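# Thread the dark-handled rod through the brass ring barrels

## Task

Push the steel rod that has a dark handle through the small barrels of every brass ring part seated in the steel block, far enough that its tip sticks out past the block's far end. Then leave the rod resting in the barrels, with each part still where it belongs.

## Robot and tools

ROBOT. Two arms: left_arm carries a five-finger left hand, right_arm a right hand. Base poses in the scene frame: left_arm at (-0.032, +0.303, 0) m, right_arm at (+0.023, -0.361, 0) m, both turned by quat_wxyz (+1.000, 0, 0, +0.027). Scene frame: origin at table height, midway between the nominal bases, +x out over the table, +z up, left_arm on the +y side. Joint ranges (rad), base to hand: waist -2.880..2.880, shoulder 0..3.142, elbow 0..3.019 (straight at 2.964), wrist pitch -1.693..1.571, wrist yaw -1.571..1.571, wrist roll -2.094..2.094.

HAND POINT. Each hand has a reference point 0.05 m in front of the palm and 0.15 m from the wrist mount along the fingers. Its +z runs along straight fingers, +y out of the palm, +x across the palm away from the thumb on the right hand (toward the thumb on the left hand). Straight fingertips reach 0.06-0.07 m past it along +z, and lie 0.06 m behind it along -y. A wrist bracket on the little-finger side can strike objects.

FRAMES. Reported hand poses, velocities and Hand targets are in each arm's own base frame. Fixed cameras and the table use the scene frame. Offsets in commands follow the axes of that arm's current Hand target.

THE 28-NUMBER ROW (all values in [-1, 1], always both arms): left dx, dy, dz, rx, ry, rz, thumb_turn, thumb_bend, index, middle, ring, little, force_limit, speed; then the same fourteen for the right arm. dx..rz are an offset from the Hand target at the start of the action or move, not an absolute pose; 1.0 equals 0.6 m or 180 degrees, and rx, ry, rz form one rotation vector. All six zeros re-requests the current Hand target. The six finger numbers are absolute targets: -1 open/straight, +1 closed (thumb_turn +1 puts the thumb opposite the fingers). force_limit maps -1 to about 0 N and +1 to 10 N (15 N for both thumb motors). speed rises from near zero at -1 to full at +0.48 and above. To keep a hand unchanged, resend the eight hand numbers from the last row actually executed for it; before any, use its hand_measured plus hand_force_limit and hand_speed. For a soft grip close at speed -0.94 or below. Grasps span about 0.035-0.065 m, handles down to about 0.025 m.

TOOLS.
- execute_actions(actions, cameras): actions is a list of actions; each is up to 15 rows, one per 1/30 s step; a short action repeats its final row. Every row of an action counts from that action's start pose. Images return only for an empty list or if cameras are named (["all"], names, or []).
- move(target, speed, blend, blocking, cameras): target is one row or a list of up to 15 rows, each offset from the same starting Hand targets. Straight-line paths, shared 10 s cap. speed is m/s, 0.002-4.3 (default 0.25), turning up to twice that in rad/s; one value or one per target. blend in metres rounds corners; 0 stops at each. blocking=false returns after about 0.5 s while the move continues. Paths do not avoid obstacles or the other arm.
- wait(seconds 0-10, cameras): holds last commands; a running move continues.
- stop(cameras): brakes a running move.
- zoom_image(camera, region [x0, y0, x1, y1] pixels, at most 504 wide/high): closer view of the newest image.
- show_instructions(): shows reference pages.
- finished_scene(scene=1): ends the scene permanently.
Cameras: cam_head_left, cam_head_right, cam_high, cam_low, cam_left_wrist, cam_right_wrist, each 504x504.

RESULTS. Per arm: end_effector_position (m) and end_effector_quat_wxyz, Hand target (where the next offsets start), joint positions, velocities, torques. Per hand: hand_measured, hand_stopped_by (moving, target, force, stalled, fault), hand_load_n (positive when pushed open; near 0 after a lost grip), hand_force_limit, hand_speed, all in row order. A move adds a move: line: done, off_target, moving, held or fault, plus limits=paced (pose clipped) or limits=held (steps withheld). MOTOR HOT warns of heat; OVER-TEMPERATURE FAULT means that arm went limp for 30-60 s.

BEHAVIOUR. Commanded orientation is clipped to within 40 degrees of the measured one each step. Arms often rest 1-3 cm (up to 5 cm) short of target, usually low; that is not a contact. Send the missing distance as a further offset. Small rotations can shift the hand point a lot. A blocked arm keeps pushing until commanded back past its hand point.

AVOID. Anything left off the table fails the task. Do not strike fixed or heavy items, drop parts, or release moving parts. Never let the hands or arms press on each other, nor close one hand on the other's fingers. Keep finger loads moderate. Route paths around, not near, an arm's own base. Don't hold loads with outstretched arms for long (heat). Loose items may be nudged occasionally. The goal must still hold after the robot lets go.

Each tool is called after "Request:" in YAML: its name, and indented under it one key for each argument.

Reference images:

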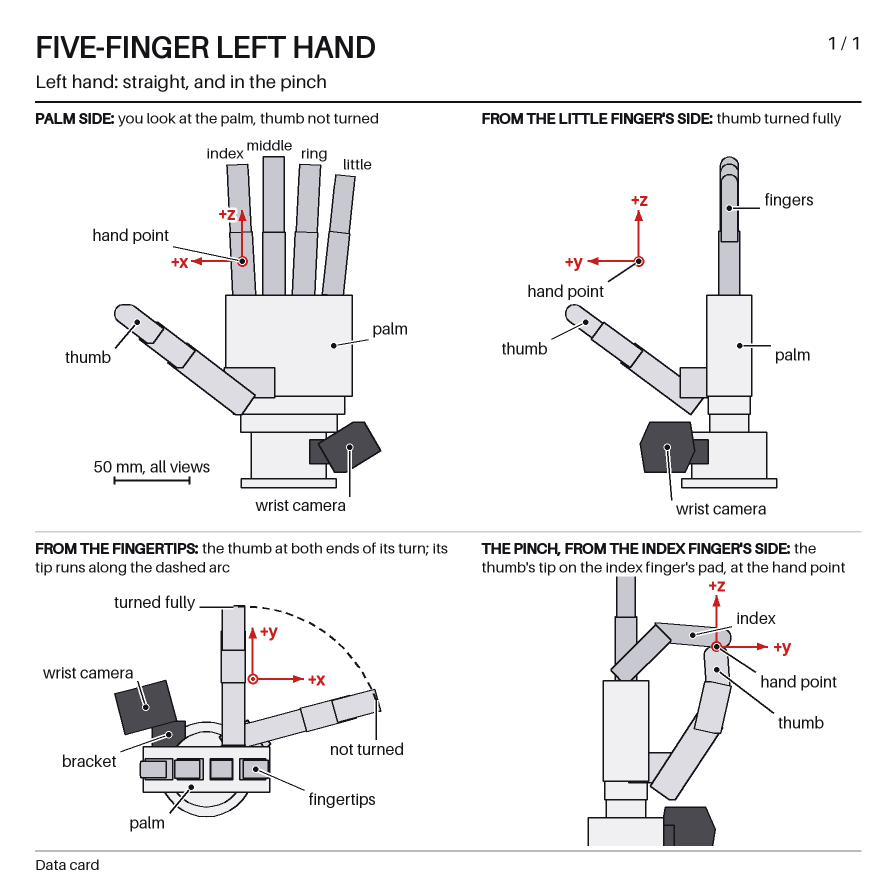

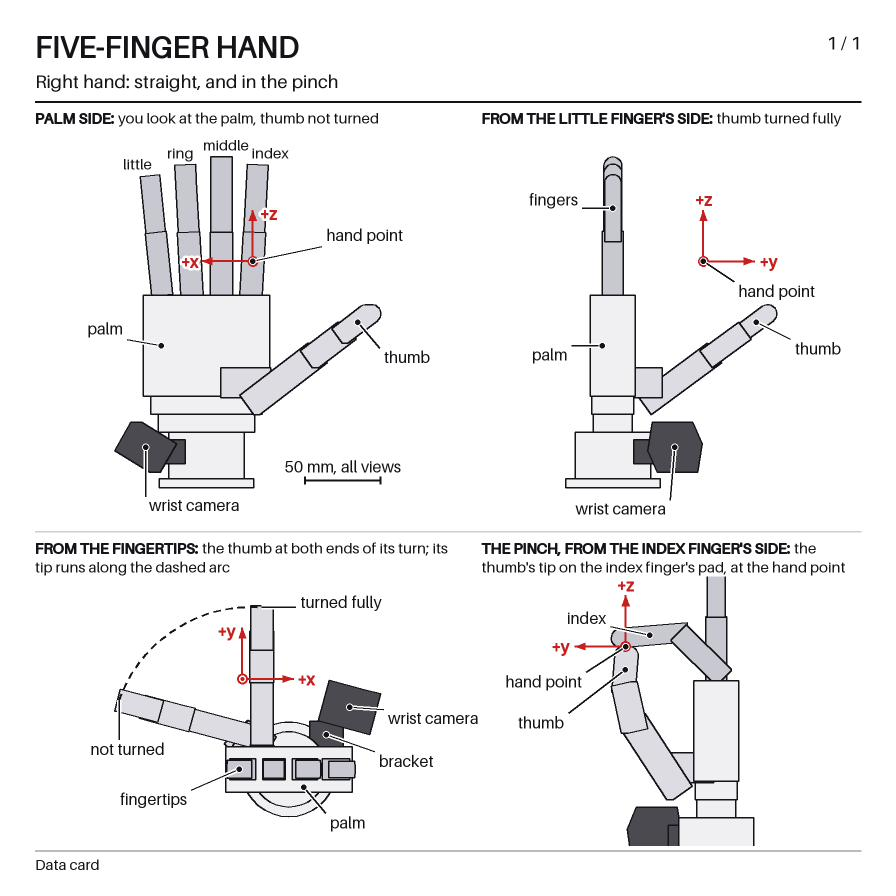

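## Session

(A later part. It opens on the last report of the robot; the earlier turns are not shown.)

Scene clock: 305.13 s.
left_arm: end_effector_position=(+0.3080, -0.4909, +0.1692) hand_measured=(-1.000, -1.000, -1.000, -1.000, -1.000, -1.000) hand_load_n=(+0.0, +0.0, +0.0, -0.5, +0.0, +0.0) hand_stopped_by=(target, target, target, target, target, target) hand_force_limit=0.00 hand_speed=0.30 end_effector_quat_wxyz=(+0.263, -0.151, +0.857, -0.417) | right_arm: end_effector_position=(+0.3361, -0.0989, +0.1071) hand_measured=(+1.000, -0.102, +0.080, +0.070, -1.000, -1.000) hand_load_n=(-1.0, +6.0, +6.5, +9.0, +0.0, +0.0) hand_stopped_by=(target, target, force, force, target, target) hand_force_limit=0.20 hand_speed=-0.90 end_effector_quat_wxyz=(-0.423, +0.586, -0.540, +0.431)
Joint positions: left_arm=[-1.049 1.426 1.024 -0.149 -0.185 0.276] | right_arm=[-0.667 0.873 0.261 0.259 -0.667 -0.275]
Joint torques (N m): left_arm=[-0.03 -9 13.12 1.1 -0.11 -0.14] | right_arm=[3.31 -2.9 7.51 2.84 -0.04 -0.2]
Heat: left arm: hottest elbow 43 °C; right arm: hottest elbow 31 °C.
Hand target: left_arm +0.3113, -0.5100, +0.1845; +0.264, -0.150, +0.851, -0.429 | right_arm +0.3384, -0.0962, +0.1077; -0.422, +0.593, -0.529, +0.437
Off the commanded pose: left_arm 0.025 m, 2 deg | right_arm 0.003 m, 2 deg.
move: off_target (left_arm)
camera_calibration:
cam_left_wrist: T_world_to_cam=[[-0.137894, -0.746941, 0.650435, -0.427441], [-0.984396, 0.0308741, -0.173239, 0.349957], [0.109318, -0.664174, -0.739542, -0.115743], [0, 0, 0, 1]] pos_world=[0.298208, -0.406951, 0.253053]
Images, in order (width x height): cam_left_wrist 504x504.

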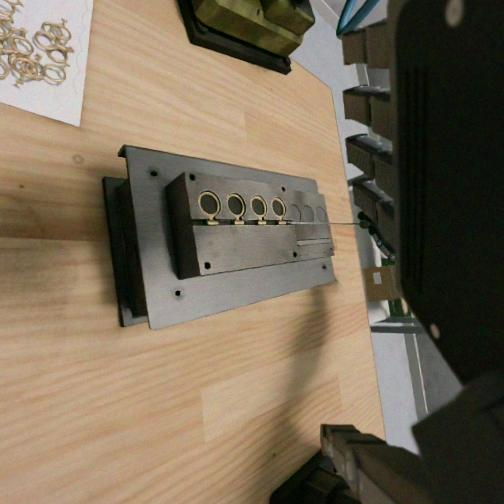

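Request:
move:
  target: [0,0,0,0,0,0,-1,-1,-1,-1,-1,-1,0.0,0.3,-0.001,0.0031,0.0012,0,0,0,1,-0.1,0.2,0.2,-1,-1,0.2,-0.9]
  speed: 0.03
  cameras: ["cam_left_wrist", "cam_right_wrist"]

Request:
zoom_image:
  camera: "cam_left_wrist"
  region: [270, 200, 320, 240]

Scene clock: 306.87 s.
left_arm: end_effector_position=(+0.3080, -0.4909, +0.1692) hand_measured=(-1.000, -1.000, -1.000, -1.000, -1.000, -1.000) hand_load_n=(+0.0, +0.0, +0.0, +0.0, +0.0, +0.0) hand_stopped_by=(target, target, target, target, target, target) hand_force_limit=0.00 hand_speed=0.30 end_effector_quat_wxyz=(+0.263, -0.151, +0.857, -0.417) | right_arm: end_effector_position=(+0.3362, -0.0985, +0.1067) hand_measured=(+1.000, -0.102, +0.080, +0.070, -1.000, -1.000) hand_load_n=(-1.0, +5.5, +6.5, +9.0, +0.0, +0.0) hand_stopped_by=(target, target, force, force, target, target) hand_force_limit=0.20 hand_speed=-0.90 end_effector_quat_wxyz=(-0.422, +0.586, -0.539, +0.433)
Joint positions: left_arm=[-1.049 1.426 1.024 -0.149 -0.185 0.276] | right_arm=[-0.665 0.873 0.257 0.27 -0.665 -0.275]
Joint torques (N m): left_arm=[-0.03 -9.05 13.14 1.1 -0.11 -0.15] | right_arm=[3.14 -2.26 7.57 2.85 -0.05 -0.18]
Heat: left arm: hottest elbow 43 °C; right arm: hottest elbow 30 °C.
Hand target: left_arm +0.3113, -0.5100, +0.1845; +0.264, -0.150, +0.851, -0.429 | right_arm +0.3385, -0.0959, +0.1057; -0.422, +0.593, -0.529, +0.437
Off the commanded pose: left_arm 0.025 m, 2 deg | right_arm 0.004 m, 1 deg.
move: off_target (left_arm)
camera_calibration:
cam_left_wrist: T_world_to_cam=[[-0.137894, -0.746941, 0.650435, -0.427441], [-0.984396, 0.0308741, -0.173239, 0.349957], [0.109318, -0.664174, -0.739542, -0.115743], [0, 0, 0, 1]] pos_world=[0.298208, -0.406951, 0.253053]
cam_right_wrist: T_world_to_cam=[[-0.224673, -0.28727, -0.931127, 0.149585], [-0.6203, 0.779103, -0.0906946, 0.290119], [0.751498, 0.557202, -0.353238, -0.0478333], [0, 0, 0, 1]] pos_world=[0.249515, -0.156408, 0.148698]
Images, in order (width x height): cam_left_wrist 504x504, cam_right_wrist 504x504.

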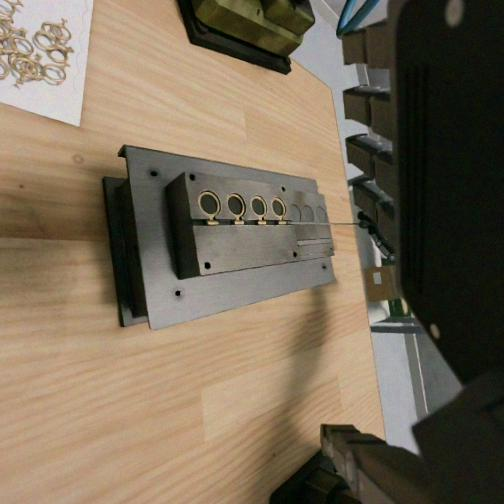

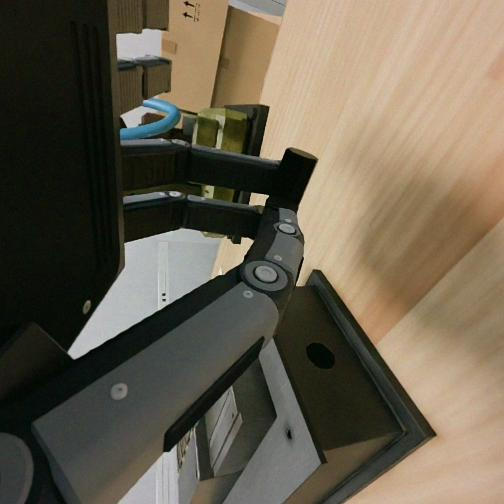

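Scaled by 10.080 from the camera's 504x504 image, which has a finer 720x720 frame.

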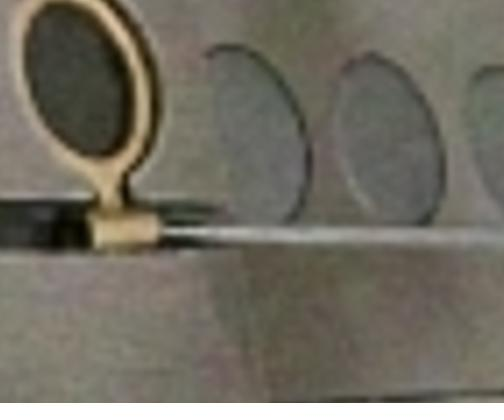

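Request:
move:
  target: [0,0,0,0,0,0,-1,-1,-1,-1,-1,-1,0.0,0.3,-0.0003,0.0024,0.0007,0,0,0,1,-0.1,0.2,0.2,-1,-1,0.2,-0.9]
  speed: 0.03
  cameras: ["cam_left_wrist"]

Request:
zoom_image:
  camera: "cam_left_wrist"
  region: [270, 200, 320, 240]

Scene clock: 307.93 s.
left_arm: end_effector_position=(+0.3080, -0.4909, +0.1692) hand_measured=(-1.000, -1.000, -1.000, -1.000, -1.000, -1.000) hand_load_n=(+0.0, +0.0, +0.0, +0.0, -0.5, +0.0) hand_stopped_by=(target, target, target, target, target, target) hand_force_limit=0.00 hand_speed=0.30 end_effector_quat_wxyz=(+0.263, -0.151, +0.857, -0.417) | right_arm: end_effector_position=(+0.3370, -0.0990, +0.1071) hand_measured=(+1.000, -0.102, +0.080, +0.070, -1.000, -1.000) hand_load_n=(-1.0, +6.0, +6.5, +8.5, +0.0, +0.0) hand_stopped_by=(target, target, force, force, target, target) hand_force_limit=0.20 hand_speed=-0.90 end_effector_quat_wxyz=(-0.423, +0.586, -0.537, +0.435)
Joint positions: left_arm=[-1.049 1.426 1.024 -0.149 -0.185 0.276] | right_arm=[-0.665 0.877 0.257 0.278 -0.665 -0.275]
Joint torques (N m): left_arm=[0.03 -9 13.15 1.11 -0.11 -0.14] | right_arm=[3.25 -2.02 7.35 2.86 -0.06 -0.19]
Heat: left arm: hottest elbow 43 °C; right arm: hottest elbow 30 °C.
Hand target: left_arm +0.3113, -0.5100, +0.1845; +0.264, -0.150, +0.851, -0.429 | right_arm +0.3386, -0.0957, +0.1042; -0.422, +0.593, -0.529, +0.437
Off the commanded pose: left_arm 0.025 m, 2 deg | right_arm 0.005 m, 1 deg.
move: off_target (left_arm)
camera_calibration:
cam_left_wrist: T_world_to_cam=[[-0.137894, -0.746941, 0.650435, -0.427441], [-0.984396, 0.0308741, -0.173239, 0.349957], [0.109318, -0.664174, -0.739542, -0.115743], [0, 0, 0, 1]] pos_world=[0.298208, -0.406951, 0.253053]
Images, in order (width x height): cam_left_wrist 504x504.

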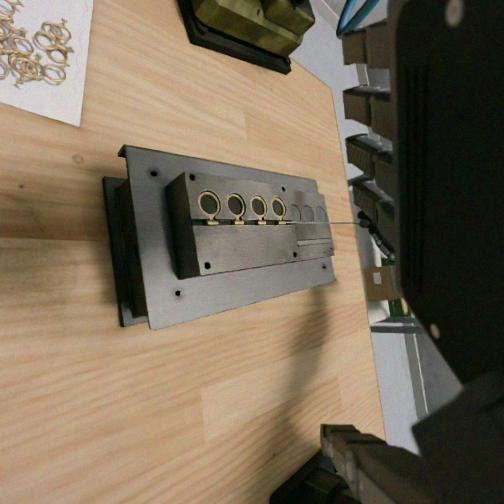

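Scaled by 10.080 from the camera's 504x504 image, which has a finer 720x720 frame.

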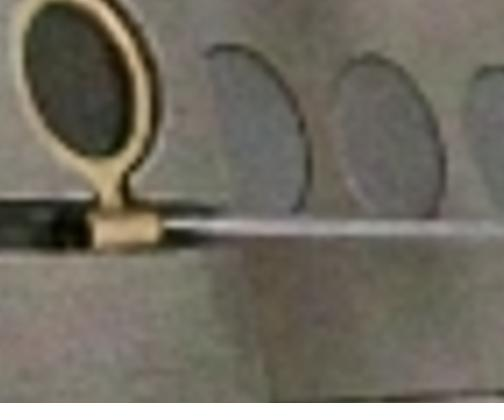

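Request:
move:
  target: [0,0,0,0,0,0,-1,-1,-1,-1,-1,-1,0.0,0.3,-0.0068,0.0012,0.0001,0,0,0,1,-0.1,0.2,0.2,-1,-1,0.2,-0.9]
  speed: 0.02
  cameras: ["cam_left_wrist"]

Request:
zoom_image:
  camera: "cam_left_wrist"
  region: [270, 200, 320, 240]

Scene clock: 309.40 s.
left_arm: end_effector_position=(+0.3080, -0.4909, +0.1692) hand_measured=(-1.000, -1.000, -1.000, -1.000, -1.000, -1.000) hand_load_n=(+0.0, +0.0, +0.0, +0.0, +0.0, +0.0) hand_stopped_by=(target, target, target, target, target, target) hand_force_limit=0.00 hand_speed=0.30 end_effector_quat_wxyz=(+0.263, -0.151, +0.857, -0.417) | right_arm: end_effector_position=(+0.3365, -0.0959, +0.1034) hand_measured=(+1.000, -0.102, +0.080, +0.070, -1.000, -1.000) hand_load_n=(-1.5, +5.0, +6.5, +8.5, +0.0, +0.0) hand_stopped_by=(target, target, force, force, target, target) hand_force_limit=0.20 hand_speed=-0.90 end_effector_quat_wxyz=(-0.421, +0.588, -0.538, +0.434)
Joint positions: left_arm=[-1.049 1.426 1.024 -0.149 -0.185 0.276] | right_arm=[-0.652 0.877 0.249 0.282 -0.652 -0.275]
Joint torques (N m): left_arm=[-0.09 -9 13.11 1.13 -0.11 -0.14] | right_arm=[3.19 -2.9 7.25 2.74 -0.05 -0.11]
Heat: left arm: hottest elbow 43 °C; right arm: hottest elbow 30 °C.
Hand target: left_arm +0.3113, -0.5100, +0.1845; +0.264, -0.150, +0.851, -0.429 | right_arm +0.3381, -0.0917, +0.1031; -0.422, +0.593, -0.529, +0.437
Off the commanded pose: left_arm 0.025 m, 2 deg | right_arm 0.005 m, 1 deg.
move: off_target (left_arm)
camera_calibration:
cam_left_wrist: T_world_to_cam=[[-0.137894, -0.746941, 0.650435, -0.427441], [-0.984396, 0.0308741, -0.173239, 0.349957], [0.109318, -0.664174, -0.739542, -0.115743], [0, 0, 0, 1]] pos_world=[0.298208, -0.406951, 0.253053]
Images, in order (width x height): cam_left_wrist 504x504.

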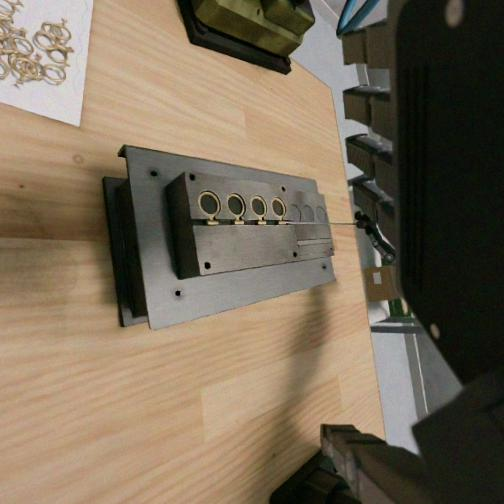

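Scaled by 10.080 from the camera's 504x504 image, which has a finer 720x720 frame.

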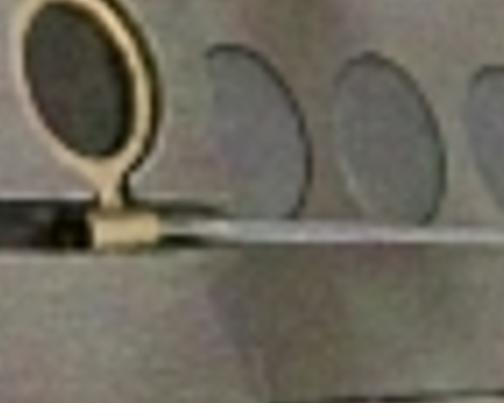

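Request:
move:
  target: [0,0,0,0,0,0,-1,-1,-1,-1,-1,-1,0.0,0.3,-0.0130,-0.0050,-0.0011,0,0,0,1,-0.1,0.2,0.2,-1,-1,0.2,-0.9]
  speed: 0.02
  cameras: ["cam_left_wrist"]

Request:
zoom_image:
  camera: "cam_left_wrist"
  region: [245, 190, 325, 245]

Scene clock: 310.80 s.
left_arm: end_effector_position=(+0.3080, -0.4909, +0.1692) hand_measured=(-1.000, -1.000, -1.000, -1.000, -1.000, -1.000) hand_load_n=(+0.0, +0.0, +0.0, +0.0, +0.0, +0.0) hand_stopped_by=(target, target, target, target, target, target) hand_force_limit=0.00 hand_speed=0.30 end_effector_quat_wxyz=(+0.263, -0.151, +0.857, -0.417) | right_arm: end_effector_position=(+0.3381, -0.0896, +0.1069) hand_measured=(+1.000, -0.102, +0.080, +0.070, -1.000, -1.000) hand_load_n=(-1.5, +5.0, +5.5, +9.0, +0.0, +0.0) hand_stopped_by=(target, target, force, force, target, target) hand_force_limit=0.20 hand_speed=-0.90 end_effector_quat_wxyz=(-0.419, +0.591, -0.530, +0.441)
Joint positions: left_arm=[-1.049 1.426 1.024 -0.149 -0.185 0.276] | right_arm=[-0.621 0.849 0.241 0.282 -0.624 -0.275]
Joint torques (N m): left_arm=[-0.03 -8.94 13.12 1.11 -0.11 -0.14] | right_arm=[3.37 -3.37 7.51 1.95 0.01 0.03]
Heat: left arm: hottest elbow 43 °C; right arm: hottest elbow 30 °C.
Hand target: left_arm +0.3113, -0.5100, +0.1845; +0.264, -0.150, +0.851, -0.429 | right_arm +0.3379, -0.0837, +0.1057; -0.422, +0.593, -0.529, +0.437
Off the commanded pose: left_arm 0.025 m, 2 deg | right_arm 0.006 m, 1 deg.
move: off_target (left_arm)
camera_calibration:
cam_left_wrist: T_world_to_cam=[[-0.137894, -0.746941, 0.650435, -0.427441], [-0.984396, 0.0308741, -0.173239, 0.349957], [0.109318, -0.664174, -0.739542, -0.115743], [0, 0, 0, 1]] pos_world=[0.298208, -0.406951, 0.253053]
Images, in order (width x height): cam_left_wrist 504x504.

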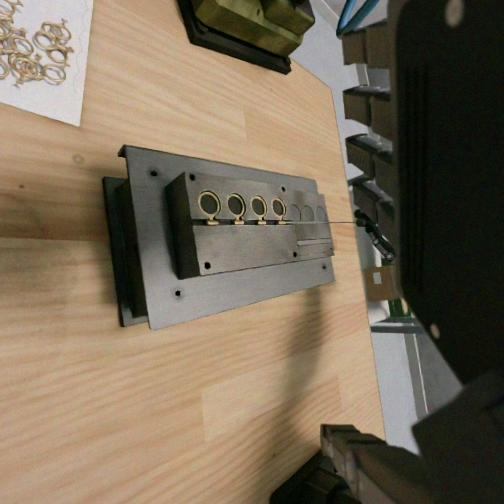

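Scaled by 6.300 from the camera's 504x504 image, which has a finer 720x720 frame.

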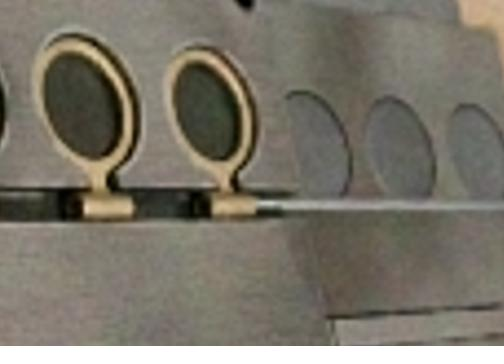

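Request:
move:
  target: [0,0,0,0,0,0,-1,-1,-1,-1,-1,-1,0.0,0.3,-0.0132,-0.0043,-0.0040,0,0,0,1,-0.1,0.2,0.2,-1,-1,0.2,-0.9]
  speed: 0.02
  cameras: ["cam_left_wrist"]

Request:
zoom_image:
  camera: "cam_left_wrist"
  region: [250, 200, 310, 240]

Scene clock: 312.73 s.
left_arm: end_effector_position=(+0.3080, -0.4909, +0.1692) hand_measured=(-1.000, -1.000, -1.000, -1.000, -1.000, -1.000) hand_load_n=(+0.0, +0.0, +0.0, +0.0, +0.0, +0.0) hand_stopped_by=(target, target, target, target, target, target) hand_force_limit=0.00 hand_speed=0.30 end_effector_quat_wxyz=(+0.263, -0.151, +0.857, -0.417) | right_arm: end_effector_position=(+0.3366, -0.0825, +0.1099) hand_measured=(+1.000, -0.102, +0.080, +0.070, -1.000, -1.000) hand_load_n=(-1.5, +5.0, +6.5, +8.5, +0.0, +0.0) hand_stopped_by=(target, target, force, force, target, target) hand_force_limit=0.20 hand_speed=-0.90 end_effector_quat_wxyz=(-0.417, +0.593, -0.526, +0.445)
Joint positions: left_arm=[-1.049 1.426 1.024 -0.149 -0.185 0.276] | right_arm=[-0.594 0.808 0.233 0.26 -0.597 -0.273]
Joint torques (N m): left_arm=[-0.09 -9 13.15 1.1 -0.11 -0.15] | right_arm=[3.14 -2.84 7.72 1.68 -0.02 0.1]
Heat: left arm: hottest elbow 43 °C; right arm: hottest elbow 30 °C.
Hand target: left_arm +0.3113, -0.5100, +0.1845; +0.264, -0.150, +0.851, -0.429 | right_arm +0.3358, -0.0758, +0.1083; -0.422, +0.593, -0.529, +0.437
Off the commanded pose: left_arm 0.025 m, 2 deg | right_arm 0.007 m, 1 deg.
move: off_target (left_arm)
camera_calibration:
cam_left_wrist: T_world_to_cam=[[-0.137894, -0.746941, 0.650435, -0.427441], [-0.984396, 0.0308741, -0.173239, 0.349957], [0.109318, -0.664174, -0.739542, -0.115743], [0, 0, 0, 1]] pos_world=[0.298208, -0.406951, 0.253053]
Images, in order (width x height): cam_left_wrist 504x504.

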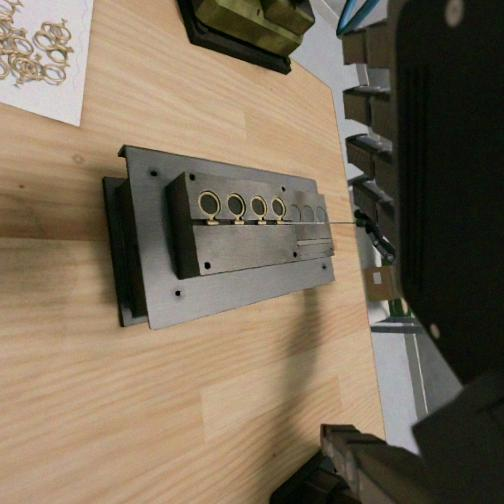

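Scaled by 8.400 from the camera's 504x504 image, which has a finer 720x720 frame.

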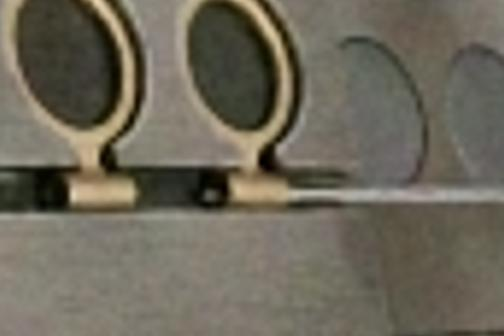

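Request:
zoom_image:
  camera: "cam_left_wrist"
  region: [255, 210, 290, 232]

Scaled by 14.400 from the camera's 504x504 image, which has a finer 720x720 frame.

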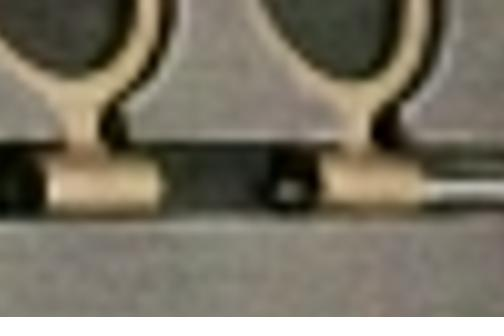

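Request:
move:
  target: [0,0,0,0,0,0,-1,-1,-1,-1,-1,-1,0.0,0.3,-0.0134,-0.0002,0.0003,0.0002,-0.0007,0.0027,1,-0.1,0.2,0.2,-1,-1,0.2,-0.9]
  speed: 0.02
  cameras: ["cam_left_wrist"]

Request:
zoom_image:
  camera: "cam_left_wrist"
  region: [255, 210, 290, 232]

Scene clock: 314.90 s.
left_arm: end_effector_position=(+0.3080, -0.4909, +0.1692) hand_measured=(-1.000, -1.000, -1.000, -1.000, -1.000, -1.000) hand_load_n=(+0.0, +0.0, +0.0, +0.0, +0.0, +0.0) hand_stopped_by=(target, target, target, target, target, target) hand_force_limit=0.00 hand_speed=0.30 end_effector_quat_wxyz=(+0.263, -0.151, +0.857, -0.417) | right_arm: end_effector_position=(+0.3363, -0.0743, +0.1091) hand_measured=(+1.000, -0.102, +0.080, +0.070, -1.000, -1.000) hand_load_n=(-1.5, +5.0, +6.5, +8.5, +0.0, +0.0) hand_stopped_by=(target, target, force, force, target, target) hand_force_limit=0.20 hand_speed=-0.90 end_effector_quat_wxyz=(-0.420, +0.591, -0.528, +0.442)
Joint positions: left_arm=[-1.049 1.426 1.024 -0.149 -0.185 0.276] | right_arm=[-0.564 0.79 0.223 0.257 -0.572 -0.255]
Joint torques (N m): left_arm=[-0.15 -9 13.12 1.1 -0.11 -0.14] | right_arm=[3.31 -2.61 7.84 1.77 -0.02 0.15]
Heat: left arm: hottest elbow 43 °C; right arm: hottest elbow 30 °C.
Hand target: left_arm +0.3113, -0.5100, +0.1845; +0.264, -0.150, +0.851, -0.429 | right_arm +0.3354, -0.0676, +0.1076; -0.424, +0.591, -0.531, +0.434
Off the commanded pose: left_arm 0.025 m, 2 deg | right_arm 0.007 m, 1 deg.
move: off_target (left_arm)
camera_calibration:
cam_left_wrist: T_world_to_cam=[[-0.137894, -0.746941, 0.650435, -0.427441], [-0.984396, 0.0308741, -0.173239, 0.349957], [0.109318, -0.664174, -0.739542, -0.115743], [0, 0, 0, 1]] pos_world=[0.298208, -0.406951, 0.253053]
Images, in order (width x height): cam_left_wrist 504x504.

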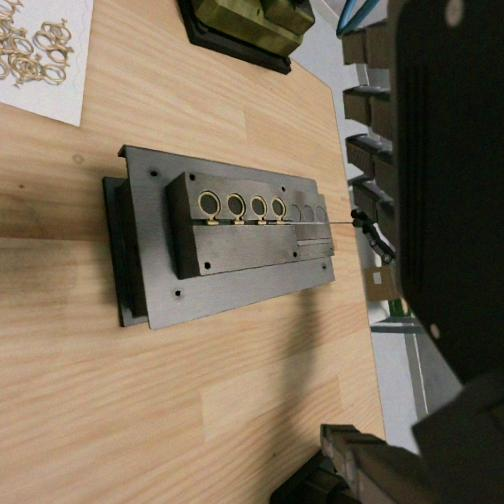

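Scaled by 14.400 from the camera's 504x504 image, which has a finer 720x720 frame.

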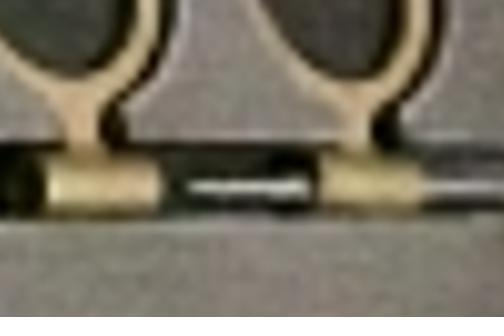

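Request:
move:
  target: [0,0,0,0,0,0,-1,-1,-1,-1,-1,-1,0.0,0.3,-0.0166,-0.0011,0.0,0.0001,-0.0003,0.0011,1,-0.1,0.2,0.2,-1,-1,0.2,-0.9]
  speed: 0.02
  cameras: ["cam_left_wrist"]

Request:
zoom_image:
  camera: "cam_left_wrist"
  region: [235, 205, 290, 235]

Scene clock: 316.43 s.
left_arm: end_effector_position=(+0.3080, -0.4909, +0.1692) hand_measured=(-1.000, -1.000, -1.000, -1.000, -1.000, -1.000) hand_load_n=(+0.0, +0.0, +0.0, +0.0, +0.0, +0.0) hand_stopped_by=(target, target, target, target, target, target) hand_force_limit=0.00 hand_speed=0.30 end_effector_quat_wxyz=(+0.263, -0.151, +0.857, -0.417) | right_arm: end_effector_position=(+0.3360, -0.0644, +0.1092) hand_measured=(+1.000, -0.102, +0.080, +0.070, -1.000, -1.000) hand_load_n=(-1.0, +5.0, +6.5, +8.5, +0.0, +0.0) hand_stopped_by=(target, target, force, force, target, target) hand_force_limit=0.20 hand_speed=-0.90 end_effector_quat_wxyz=(-0.421, +0.590, -0.529, +0.442)
Joint positions: left_arm=[-1.049 1.426 1.024 -0.149 -0.185 0.276] | right_arm=[-0.522 0.761 0.212 0.247 -0.533 -0.237]
Joint torques (N m): left_arm=[-0.03 -9 13.14 1.11 -0.11 -0.14] | right_arm=[3.14 -2.37 7.77 1.81 0.02 0.13]
Heat: left arm: hottest elbow 43 °C; right arm: hottest elbow 30 °C.
Hand target: left_arm +0.3113, -0.5100, +0.1845; +0.264, -0.150, +0.851, -0.429 | right_arm +0.3350, -0.0577, +0.1076; -0.425, +0.590, -0.532, +0.433
Off the commanded pose: left_arm 0.025 m, 2 deg | right_arm 0.007 m, 1 deg.
move: off_target (left_arm)
camera_calibration:
cam_left_wrist: T_world_to_cam=[[-0.137894, -0.746941, 0.650435, -0.427441], [-0.984396, 0.0308741, -0.173239, 0.349957], [0.109318, -0.664174, -0.739542, -0.115743], [0, 0, 0, 1]] pos_world=[0.298208, -0.406951, 0.253053]
Images, in order (width x height): cam_left_wrist 504x504.

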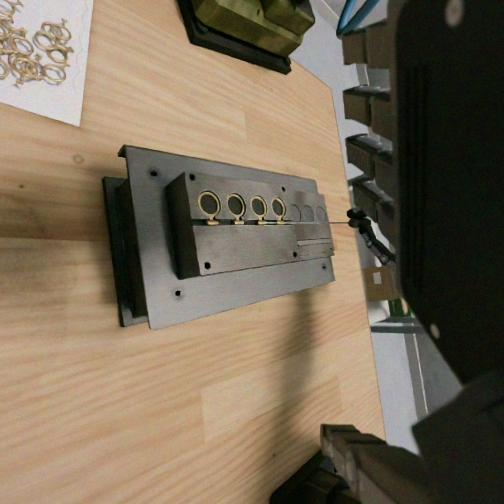

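Scaled by 9.164 from the camera's 504x504 image, which has a finer 720x720 frame.

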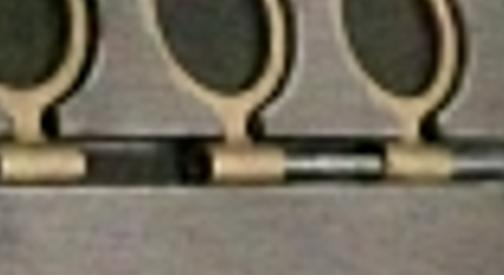

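Request:
move:
  target: [0,0,0,0,0,0,-1,-1,-1,-1,-1,-1,0.0,0.3,-0.0166,-0.0011,-0.0001,0,0,0.0006,1,-0.1,0.2,0.2,-1,-1,0.2,-0.9]
  speed: 0.02
  cameras: ["cam_left_wrist"]

Request:
zoom_image:
  camera: "cam_left_wrist"
  region: [235, 205, 290, 235]

Scene clock: 317.67 s.
left_arm: end_effector_position=(+0.3080, -0.4909, +0.1692) hand_measured=(-1.000, -1.000, -1.000, -1.000, -1.000, -1.000) hand_load_n=(+0.0, +0.0, -0.5, +0.0, +0.0, +0.0) hand_stopped_by=(target, target, target, target, target, target) hand_force_limit=0.00 hand_speed=0.30 end_effector_quat_wxyz=(+0.263, -0.151, +0.857, -0.417) | right_arm: end_effector_position=(+0.3358, -0.0543, +0.1094) hand_measured=(+1.000, -0.102, +0.080, +0.070, -1.000, -1.000) hand_load_n=(-1.5, +5.0, +6.0, +8.5, +0.0, +0.0) hand_stopped_by=(target, target, force, force, target, target) hand_force_limit=0.20 hand_speed=-0.90 end_effector_quat_wxyz=(-0.421, +0.590, -0.529, +0.441)
Joint positions: left_arm=[-1.049 1.426 1.024 -0.149 -0.185 0.276] | right_arm=[-0.477 0.731 0.202 0.235 -0.49 -0.219]
Joint torques (N m): left_arm=[-0.09 -8.94 13.15 1.14 -0.11 -0.14] | right_arm=[3.25 -1.85 7.95 1.83 0 0.14]
Heat: left arm: hottest elbow 43 °C; right arm: hottest elbow 30 °C.
Hand target: left_arm +0.3113, -0.5100, +0.1845; +0.264, -0.150, +0.851, -0.429 | right_arm +0.3345, -0.0477, +0.1077; -0.426, +0.590, -0.532, +0.433
Off the commanded pose: left_arm 0.025 m, 2 deg | right_arm 0.007 m, 1 deg.
move: off_target (left_arm)
camera_calibration:
cam_left_wrist: T_world_to_cam=[[-0.137894, -0.746941, 0.650435, -0.427441], [-0.984396, 0.0308741, -0.173239, 0.349957], [0.109318, -0.664174, -0.739542, -0.115743], [0, 0, 0, 1]] pos_world=[0.298208, -0.406951, 0.253053]
Images, in order (width x height): cam_left_wrist 504x504.

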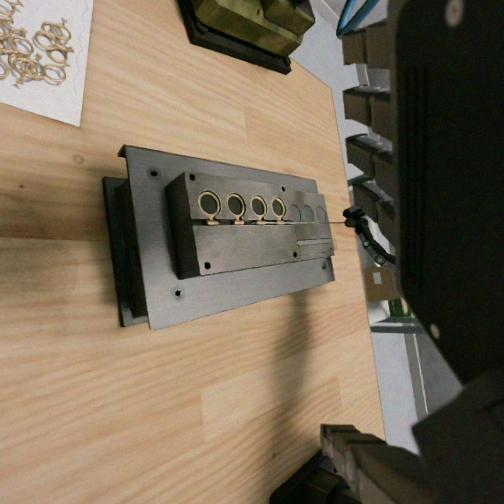

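Scaled by 9.164 from the camera's 504x504 image, which has a finer 720x720 frame.

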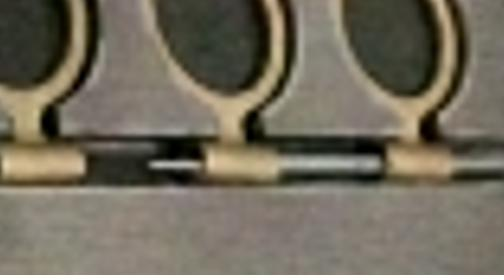

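Request:
move:
  target: [0,0,0,0,0,0,-1,-1,-1,-1,-1,-1,0.0,0.3,-0.0166,-0.0011,-0.0001,0,0,0,1,-0.1,0.2,0.2,-1,-1,0.2,-0.9]
  speed: 0.02
  cameras: ["cam_left_wrist"]

Request:
zoom_image:
  camera: "cam_left_wrist"
  region: [215, 205, 290, 235]

Scene clock: 318.90 s.
left_arm: end_effector_position=(+0.3080, -0.4909, +0.1692) hand_measured=(-1.000, -1.000, -1.000, -1.000, -1.000, -1.000) hand_load_n=(-0.5, -0.5, +0.0, +0.0, -0.5, +0.0) hand_stopped_by=(target, target, target, target, target, target) hand_force_limit=0.00 hand_speed=0.30 end_effector_quat_wxyz=(+0.263, -0.151, +0.857, -0.417) | right_arm: end_effector_position=(+0.3356, -0.0454, +0.1100) hand_measured=(+1.000, -0.102, +0.080, +0.070, -1.000, -1.000) hand_load_n=(-1.5, +5.0, +5.5, +9.0, +0.0, +0.0) hand_stopped_by=(target, target, force, force, target, target) hand_force_limit=0.20 hand_speed=-0.90 end_effector_quat_wxyz=(-0.420, +0.589, -0.529, +0.443)
Joint positions: left_arm=[-1.049 1.426 1.024 -0.149 -0.185 0.276] | right_arm=[-0.43 0.702 0.193 0.223 -0.442 -0.205]
Joint torques (N m): left_arm=[-0.03 -8.94 13.14 1.11 -0.11 -0.14] | right_arm=[3.14 -1.79 8.01 1.83 -0.04 0.17]
Heat: left arm: hottest elbow 43 °C; right arm: hottest elbow 30 °C.
Hand target: left_arm +0.3113, -0.5100, +0.1845; +0.264, -0.150, +0.851, -0.429 | right_arm +0.3341, -0.0378, +0.1078; -0.426, +0.590, -0.532, +0.433
Off the commanded pose: left_arm 0.025 m, 2 deg | right_arm 0.008 m, 1 deg.
move: off_target (left_arm)
camera_calibration:
cam_left_wrist: T_world_to_cam=[[-0.137894, -0.746941, 0.650435, -0.427441], [-0.984396, 0.0308741, -0.173239, 0.349957], [0.109318, -0.664174, -0.739542, -0.115743], [0, 0, 0, 1]] pos_world=[0.298208, -0.406951, 0.253053]
Images, in order (width x height): cam_left_wrist 504x504.

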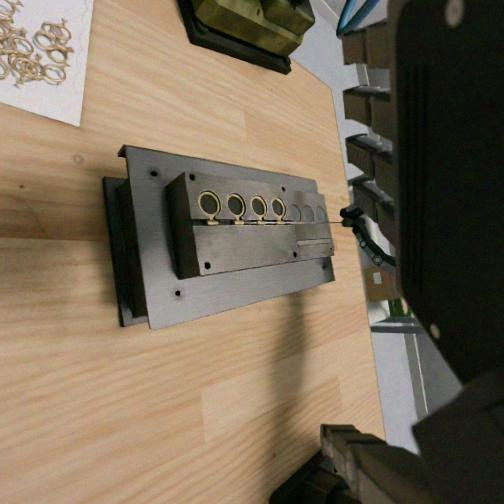

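Scaled by 6.720 from the camera's 504x504 image, which has a finer 720x720 frame.

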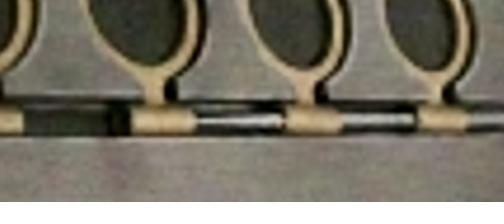

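Request:
move:
  target: [0,0,0,0,0,0,-1,-1,-1,-1,-1,-1,0.0,0.3,-0.0167,-0.0007,-0.0013,0,0,0,1,-0.1,0.2,0.2,-1,-1,0.2,-0.9]
  speed: 0.02
  cameras: ["cam_left_wrist"]

Request:
zoom_image:
  camera: "cam_left_wrist"
  region: [200, 205, 275, 235]

Scene clock: 320.20 s.
left_arm: end_effector_position=(+0.3080, -0.4909, +0.1692) hand_measured=(-1.000, -1.000, -1.000, -1.000, -1.000, -1.000) hand_load_n=(+0.0, +0.0, +0.0, +0.0, -0.5, +0.0) hand_stopped_by=(target, target, target, target, target, target) hand_force_limit=0.00 hand_speed=0.30 end_effector_quat_wxyz=(+0.263, -0.151, +0.857, -0.417) | right_arm: end_effector_position=(+0.3347, -0.0345, +0.1102) hand_measured=(+1.000, -0.102, +0.080, +0.070, -1.000, -1.000) hand_load_n=(-1.5, +5.0, +6.0, +8.5, +0.0, +0.0) hand_stopped_by=(target, target, force, force, target, target) hand_force_limit=0.20 hand_speed=-0.90 end_effector_quat_wxyz=(-0.421, +0.589, -0.529, +0.442)
Joint positions: left_arm=[-1.049 1.426 1.024 -0.149 -0.185 0.276] | right_arm=[-0.379 0.671 0.184 0.208 -0.395 -0.188]
Joint torques (N m): left_arm=[-0.03 -9 13.14 1.11 -0.11 -0.14] | right_arm=[3.43 -1.61 8.06 1.84 0.02 0.14]
Heat: left arm: hottest elbow 43 °C; right arm: hottest elbow 30 °C.
Hand target: left_arm +0.3113, -0.5100, +0.1845; +0.264, -0.150, +0.851, -0.429 | right_arm +0.3328, -0.0278, +0.1078; -0.426, +0.590, -0.532, +0.433
Off the commanded pose: left_arm 0.025 m, 2 deg | right_arm 0.007 m, 1 deg.
move: off_target (left_arm)
camera_calibration:
cam_left_wrist: T_world_to_cam=[[-0.137894, -0.746941, 0.650435, -0.427441], [-0.984396, 0.0308741, -0.173239, 0.349957], [0.109318, -0.664174, -0.739542, -0.115743], [0, 0, 0, 1]] pos_world=[0.298208, -0.406951, 0.253053]
Images, in order (width x height): cam_left_wrist 504x504.

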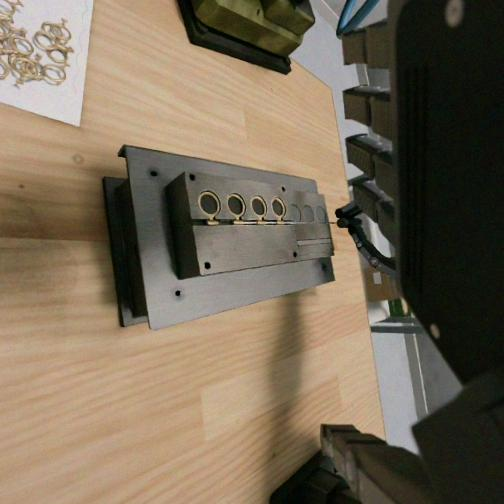

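Scaled by 6.720 from the camera's 504x504 image, which has a finer 720x720 frame.

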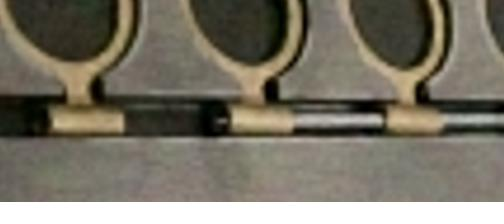

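Request:
wait:
  seconds: 0
  cameras: ["cam_right_wrist", "cam_low", "cam_head_right"]

Scene clock: 320.63 s.
left_arm: end_effector_position=(+0.3080, -0.4909, +0.1692) hand_measured=(-1.000, -1.000, -1.000, -1.000, -1.000, -1.000) hand_load_n=(-0.5, +0.0, +0.0, +0.0, +0.0, +0.0) hand_stopped_by=(target, target, target, target, target, target) hand_force_limit=0.00 hand_speed=0.30 end_effector_quat_wxyz=(+0.263, -0.151, +0.857, -0.417) | right_arm: end_effector_position=(+0.3346, -0.0345, +0.1101) hand_measured=(+1.000, -0.102, +0.080, +0.070, -1.000, -1.000) hand_load_n=(-1.5, +5.0, +6.0, +8.5, +0.0, +0.0) hand_stopped_by=(target, target, force, force, target, target) hand_force_limit=0.20 hand_speed=-0.90 end_effector_quat_wxyz=(-0.421, +0.589, -0.529, +0.442)
Joint positions: left_arm=[-1.049 1.426 1.024 -0.149 -0.185 0.276] | right_arm=[-0.379 0.671 0.184 0.207 -0.395 -0.187]
Joint torques (N m): left_arm=[-0.09 -9.05 13.15 1.1 -0.11 -0.15] | right_arm=[3.43 -1.55 8.06 1.78 0.02 0.13]
Heat: left arm: hottest elbow 43 °C; right arm: hottest elbow 30 °C.
Hand target: left_arm +0.3113, -0.5100, +0.1845; +0.264, -0.150, +0.851, -0.429 | right_arm +0.3328, -0.0278, +0.1078; -0.426, +0.590, -0.532, +0.433
Off the commanded pose: left_arm 0.025 m, 2 deg | right_arm 0.007 m, 1 deg.
camera_calibration:
cam_right_wrist: T_world_to_cam=[[-0.210046, -0.307703, -0.928008, 0.164992], [-0.622835, 0.773767, -0.115587, 0.242999], [0.753629, 0.553718, -0.354175, -0.0818889], [0, 0, 0, 1]] pos_world=[0.247718, -0.0919129, 0.152199]
Images, in order (width x height): cam_head_right 504x504, cam_low 504x504, cam_right_wrist 504x504.

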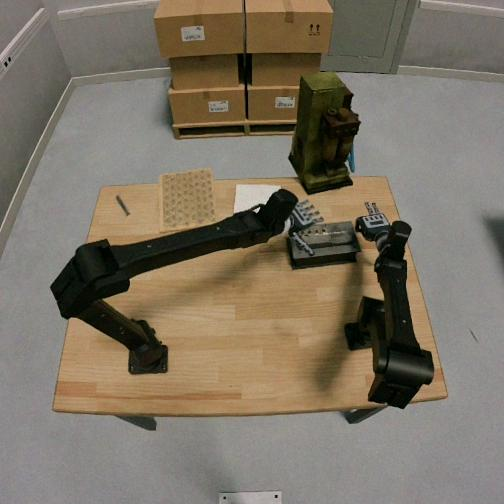

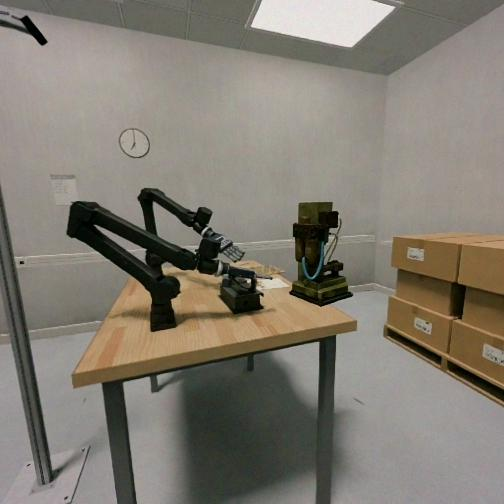

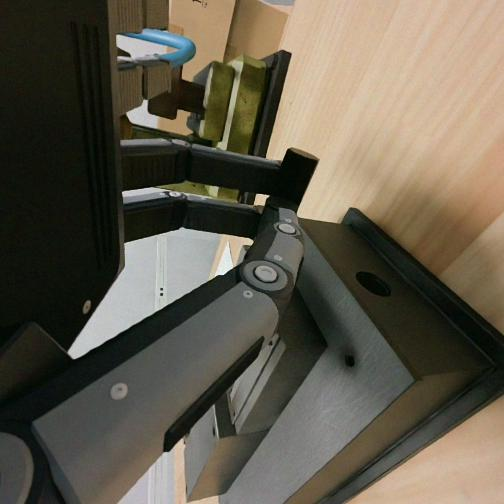

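Request:
wait:
  seconds: 0
  cameras: ["cam_left_wrist"]

Request:
zoom_image:
  camera: "cam_left_wrist"
  region: [280, 190, 400, 280]

Scene clock: 321.57 s.
left_arm: end_effector_position=(+0.3080, -0.4909, +0.1692) hand_measured=(-1.000, -1.000, -1.000, -1.000, -1.000, -1.000) hand_load_n=(+0.0, +0.0, +0.0, +0.0, +0.0, +0.0) hand_stopped_by=(target, target, target, target, target, target) hand_force_limit=0.00 hand_speed=0.30 end_effector_quat_wxyz=(+0.263, -0.151, +0.857, -0.417) | right_arm: end_effector_position=(+0.3346, -0.0345, +0.1101) hand_measured=(+1.000, -0.102, +0.080, +0.070, -1.000, -1.000) hand_load_n=(-1.5, +5.0, +6.0, +8.5, +0.0, +0.0) hand_stopped_by=(target, target, force, force, target, target) hand_force_limit=0.20 hand_speed=-0.90 end_effector_quat_wxyz=(-0.421, +0.589, -0.529, +0.442)
Joint positions: left_arm=[-1.049 1.426 1.024 -0.149 -0.185 0.276] | right_arm=[-0.379 0.671 0.184 0.207 -0.395 -0.187]
Joint torques (N m): left_arm=[-0.03 -9 13.14 1.11 -0.11 -0.14] | right_arm=[3.43 -1.44 8.1 1.77 0.02 0.13]
Heat: left arm: hottest elbow 43 °C; right arm: hottest elbow 30 °C.
Hand target: left_arm +0.3113, -0.5100, +0.1845; +0.264, -0.150, +0.851, -0.429 | right_arm +0.3328, -0.0278, +0.1078; -0.426, +0.590, -0.532, +0.433
Off the commanded pose: left_arm 0.025 m, 2 deg | right_arm 0.007 m, 1 deg.
camera_calibration:
cam_left_wrist: T_world_to_cam=[[-0.137894, -0.746941, 0.650435, -0.427441], [-0.984396, 0.0308741, -0.173239, 0.349957], [0.109318, -0.664174, -0.739542, -0.115743], [0, 0, 0, 1]] pos_world=[0.298208, -0.406951, 0.253053]
Images, in order (width x height): cam_left_wrist 504x504.

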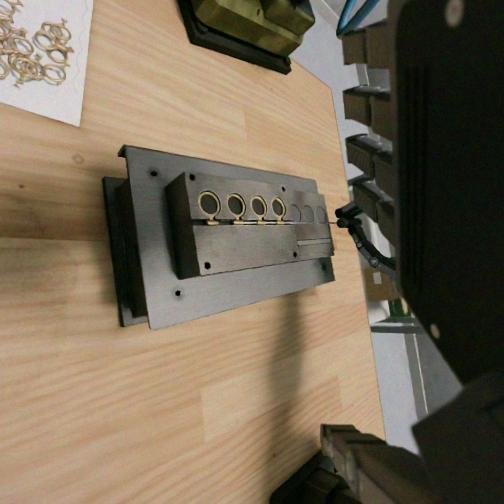

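Scaled by 4.200 from the camera's 504x504 image, which has a finer 720x720 frame.

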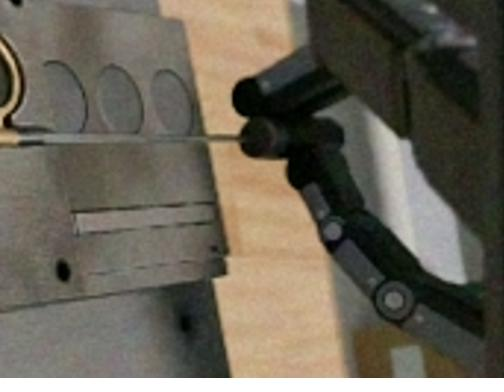

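Request:
move:
  target: [0,0,0,0,0,0,-1,-1,-1,-1,-1,-1,0.0,0.3,0,0,0,0,0,0,1,-0.1,-0.5,0.2,-1,-1,0.2,-0.9]
  speed: 0.02
  cameras: ["cam_left_wrist", "cam_right_wrist"]

Request:
zoom_image:
  camera: "cam_left_wrist"
  region: [280, 190, 400, 280]

Scene clock: 328.43 s.
left_arm: end_effector_position=(+0.3080, -0.4909, +0.1692) hand_measured=(-1.000, -1.000, -1.000, -1.000, -1.000, -1.000) hand_load_n=(+0.0, +0.0, +0.0, +0.0, +0.0, +0.0) hand_stopped_by=(target, target, target, target, target, target) hand_force_limit=0.00 hand_speed=0.30 end_effector_quat_wxyz=(+0.263, -0.151, +0.857, -0.417) | right_arm: end_effector_position=(+0.3345, -0.0342, +0.1099) hand_measured=(+1.000, -0.102, -0.500, +0.070, -1.000, -1.000) hand_load_n=(-1.5, +3.0, +0.0, +10.5, -0.5, +0.0) hand_stopped_by=(target, target, target, force, target, target) hand_force_limit=0.20 hand_speed=-0.90 end_effector_quat_wxyz=(-0.421, +0.589, -0.530, +0.441)
Joint positions: left_arm=[-1.049 1.426 1.024 -0.149 -0.185 0.276] | right_arm=[-0.379 0.671 0.184 0.206 -0.395 -0.187]
Joint torques (N m): left_arm=[-0.09 -8.94 13.15 1.1 -0.11 -0.14] | right_arm=[3.49 -1.55 8.01 1.91 0.03 0.13]
Heat: left arm: hottest elbow 43 °C; right arm: hottest elbow 30 °C.
Hand target: left_arm +0.3113, -0.5100, +0.1845; +0.264, -0.150, +0.851, -0.429 | right_arm +0.3328, -0.0278, +0.1079; -0.426, +0.590, -0.532, +0.433
Off the commanded pose: left_arm 0.025 m, 2 deg | right_arm 0.007 m, 1 deg.
move: off_target (left_arm)
camera_calibration:
cam_left_wrist: T_world_to_cam=[[-0.137894, -0.746941, 0.650435, -0.427441], [-0.984396, 0.0308741, -0.173239, 0.349957], [0.109318, -0.664174, -0.739542, -0.115743], [0, 0, 0, 1]] pos_world=[0.298208, -0.406951, 0.253053]
cam_right_wrist: T_world_to_cam=[[-0.210822, -0.307502, -0.927899, 0.16504], [-0.623539, 0.773345, -0.114613, 0.242745], [0.75283, 0.554419, -0.354777, -0.0816416], [0, 0, 0, 1]] pos_world=[0.247617, -0.0917115, 0.151998]
Images, in order (width x height): cam_left_wrist 504x504, cam_right_wrist 504x504.

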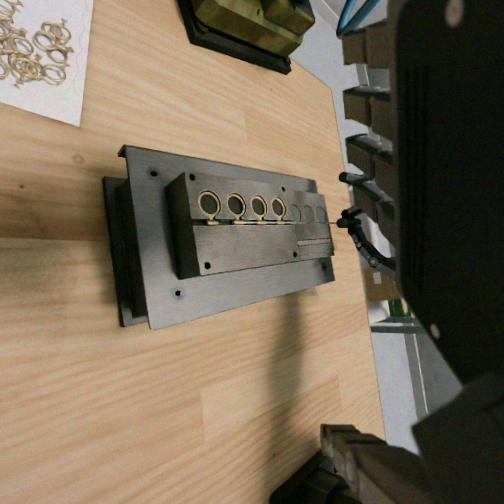

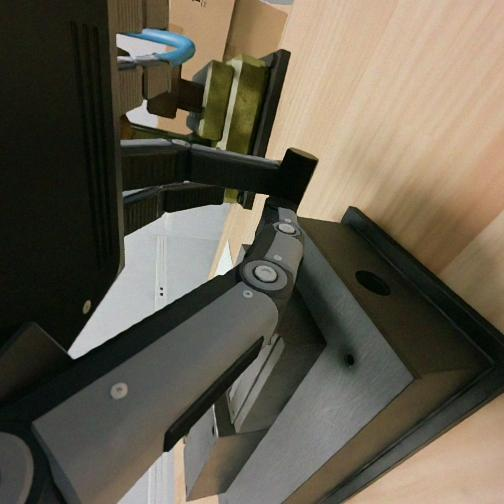

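Scaled by 4.200 from the camera's 504x504 image, which has a finer 720x720 frame.

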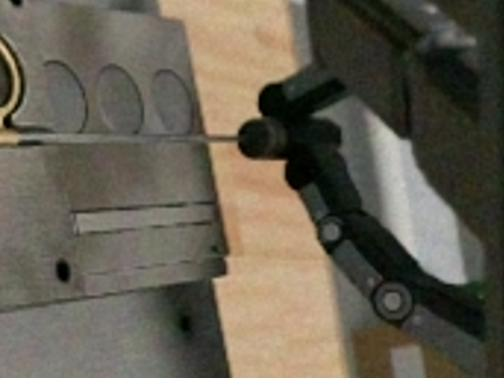

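Request:
move:
  target: [0,0,0,0,0,0,-1,-1,-1,-1,-1,-1,0.0,0.3,-0.0166,-0.0011,-0.0001,0,0,0,1,-0.1,-0.5,0.2,-1,-1,0.2,-0.9]
  speed: 0.02
  cameras: ["cam_left_wrist"]

Request:
zoom_image:
  camera: "cam_left_wrist"
  region: [195, 205, 270, 235]

Request:
zoom_image:
  camera: "cam_left_wrist"
  region: [280, 190, 400, 280]

Scene clock: 329.63 s.
left_arm: end_effector_position=(+0.3080, -0.4909, +0.1692) hand_measured=(-1.000, -1.000, -1.000, -1.000, -1.000, -1.000) hand_load_n=(-0.5, +0.0, +0.0, +0.0, +0.0, +0.0) hand_stopped_by=(target, target, target, target, target, target) hand_force_limit=0.00 hand_speed=0.30 end_effector_quat_wxyz=(+0.263, -0.151, +0.857, -0.417) | right_arm: end_effector_position=(+0.3339, -0.0244, +0.1096) hand_measured=(+1.000, -0.102, -0.500, +0.070, -1.000, -1.000) hand_load_n=(-1.5, +3.5, +0.0, +10.5, +0.0, +0.0) hand_stopped_by=(target, target, target, force, target, target) hand_force_limit=0.20 hand_speed=-0.90 end_effector_quat_wxyz=(-0.421, +0.590, -0.529, +0.442)
Joint positions: left_arm=[-1.049 1.426 1.024 -0.149 -0.185 0.276] | right_arm=[-0.326 0.646 0.176 0.194 -0.345 -0.174]
Joint torques (N m): left_arm=[-0.03 -9 13.15 1.1 -0.11 -0.15] | right_arm=[3.55 -1.14 8.27 1.85 0.07 0.17]
Heat: left arm: hottest elbow 43 °C; right arm: hottest elbow 30 °C.
Hand target: left_arm +0.3113, -0.5100, +0.1845; +0.264, -0.150, +0.851, -0.429 | right_arm +0.3324, -0.0178, +0.1080; -0.426, +0.590, -0.532, +0.433
Off the commanded pose: left_arm 0.025 m, 2 deg | right_arm 0.007 m, 1 deg.
move: off_target (left_arm)
camera_calibration:
cam_left_wrist: T_world_to_cam=[[-0.137894, -0.746941, 0.650435, -0.427441], [-0.984396, 0.0308741, -0.173239, 0.349957], [0.109318, -0.664174, -0.739542, -0.115743], [0, 0, 0, 1]] pos_world=[0.298208, -0.406951, 0.253053]
Images, in order (width x height): cam_left_wrist 504x504.

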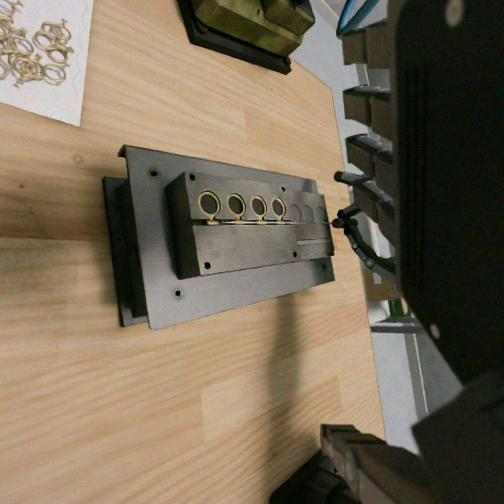

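Scaled by 6.720 from the camera's 504x504 image, which has a finer 720x720 frame.

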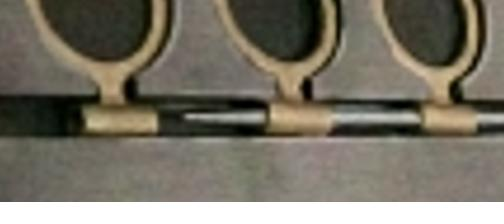

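Scaled by 4.200 from the camera's 504x504 image, which has a finer 720x720 frame.

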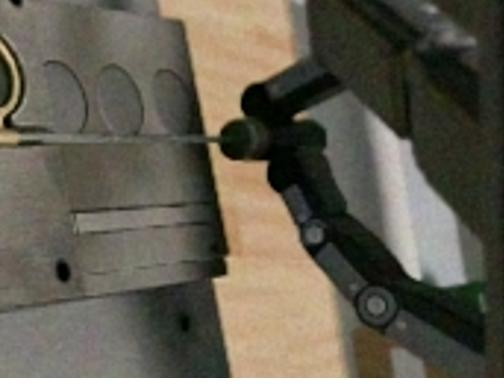

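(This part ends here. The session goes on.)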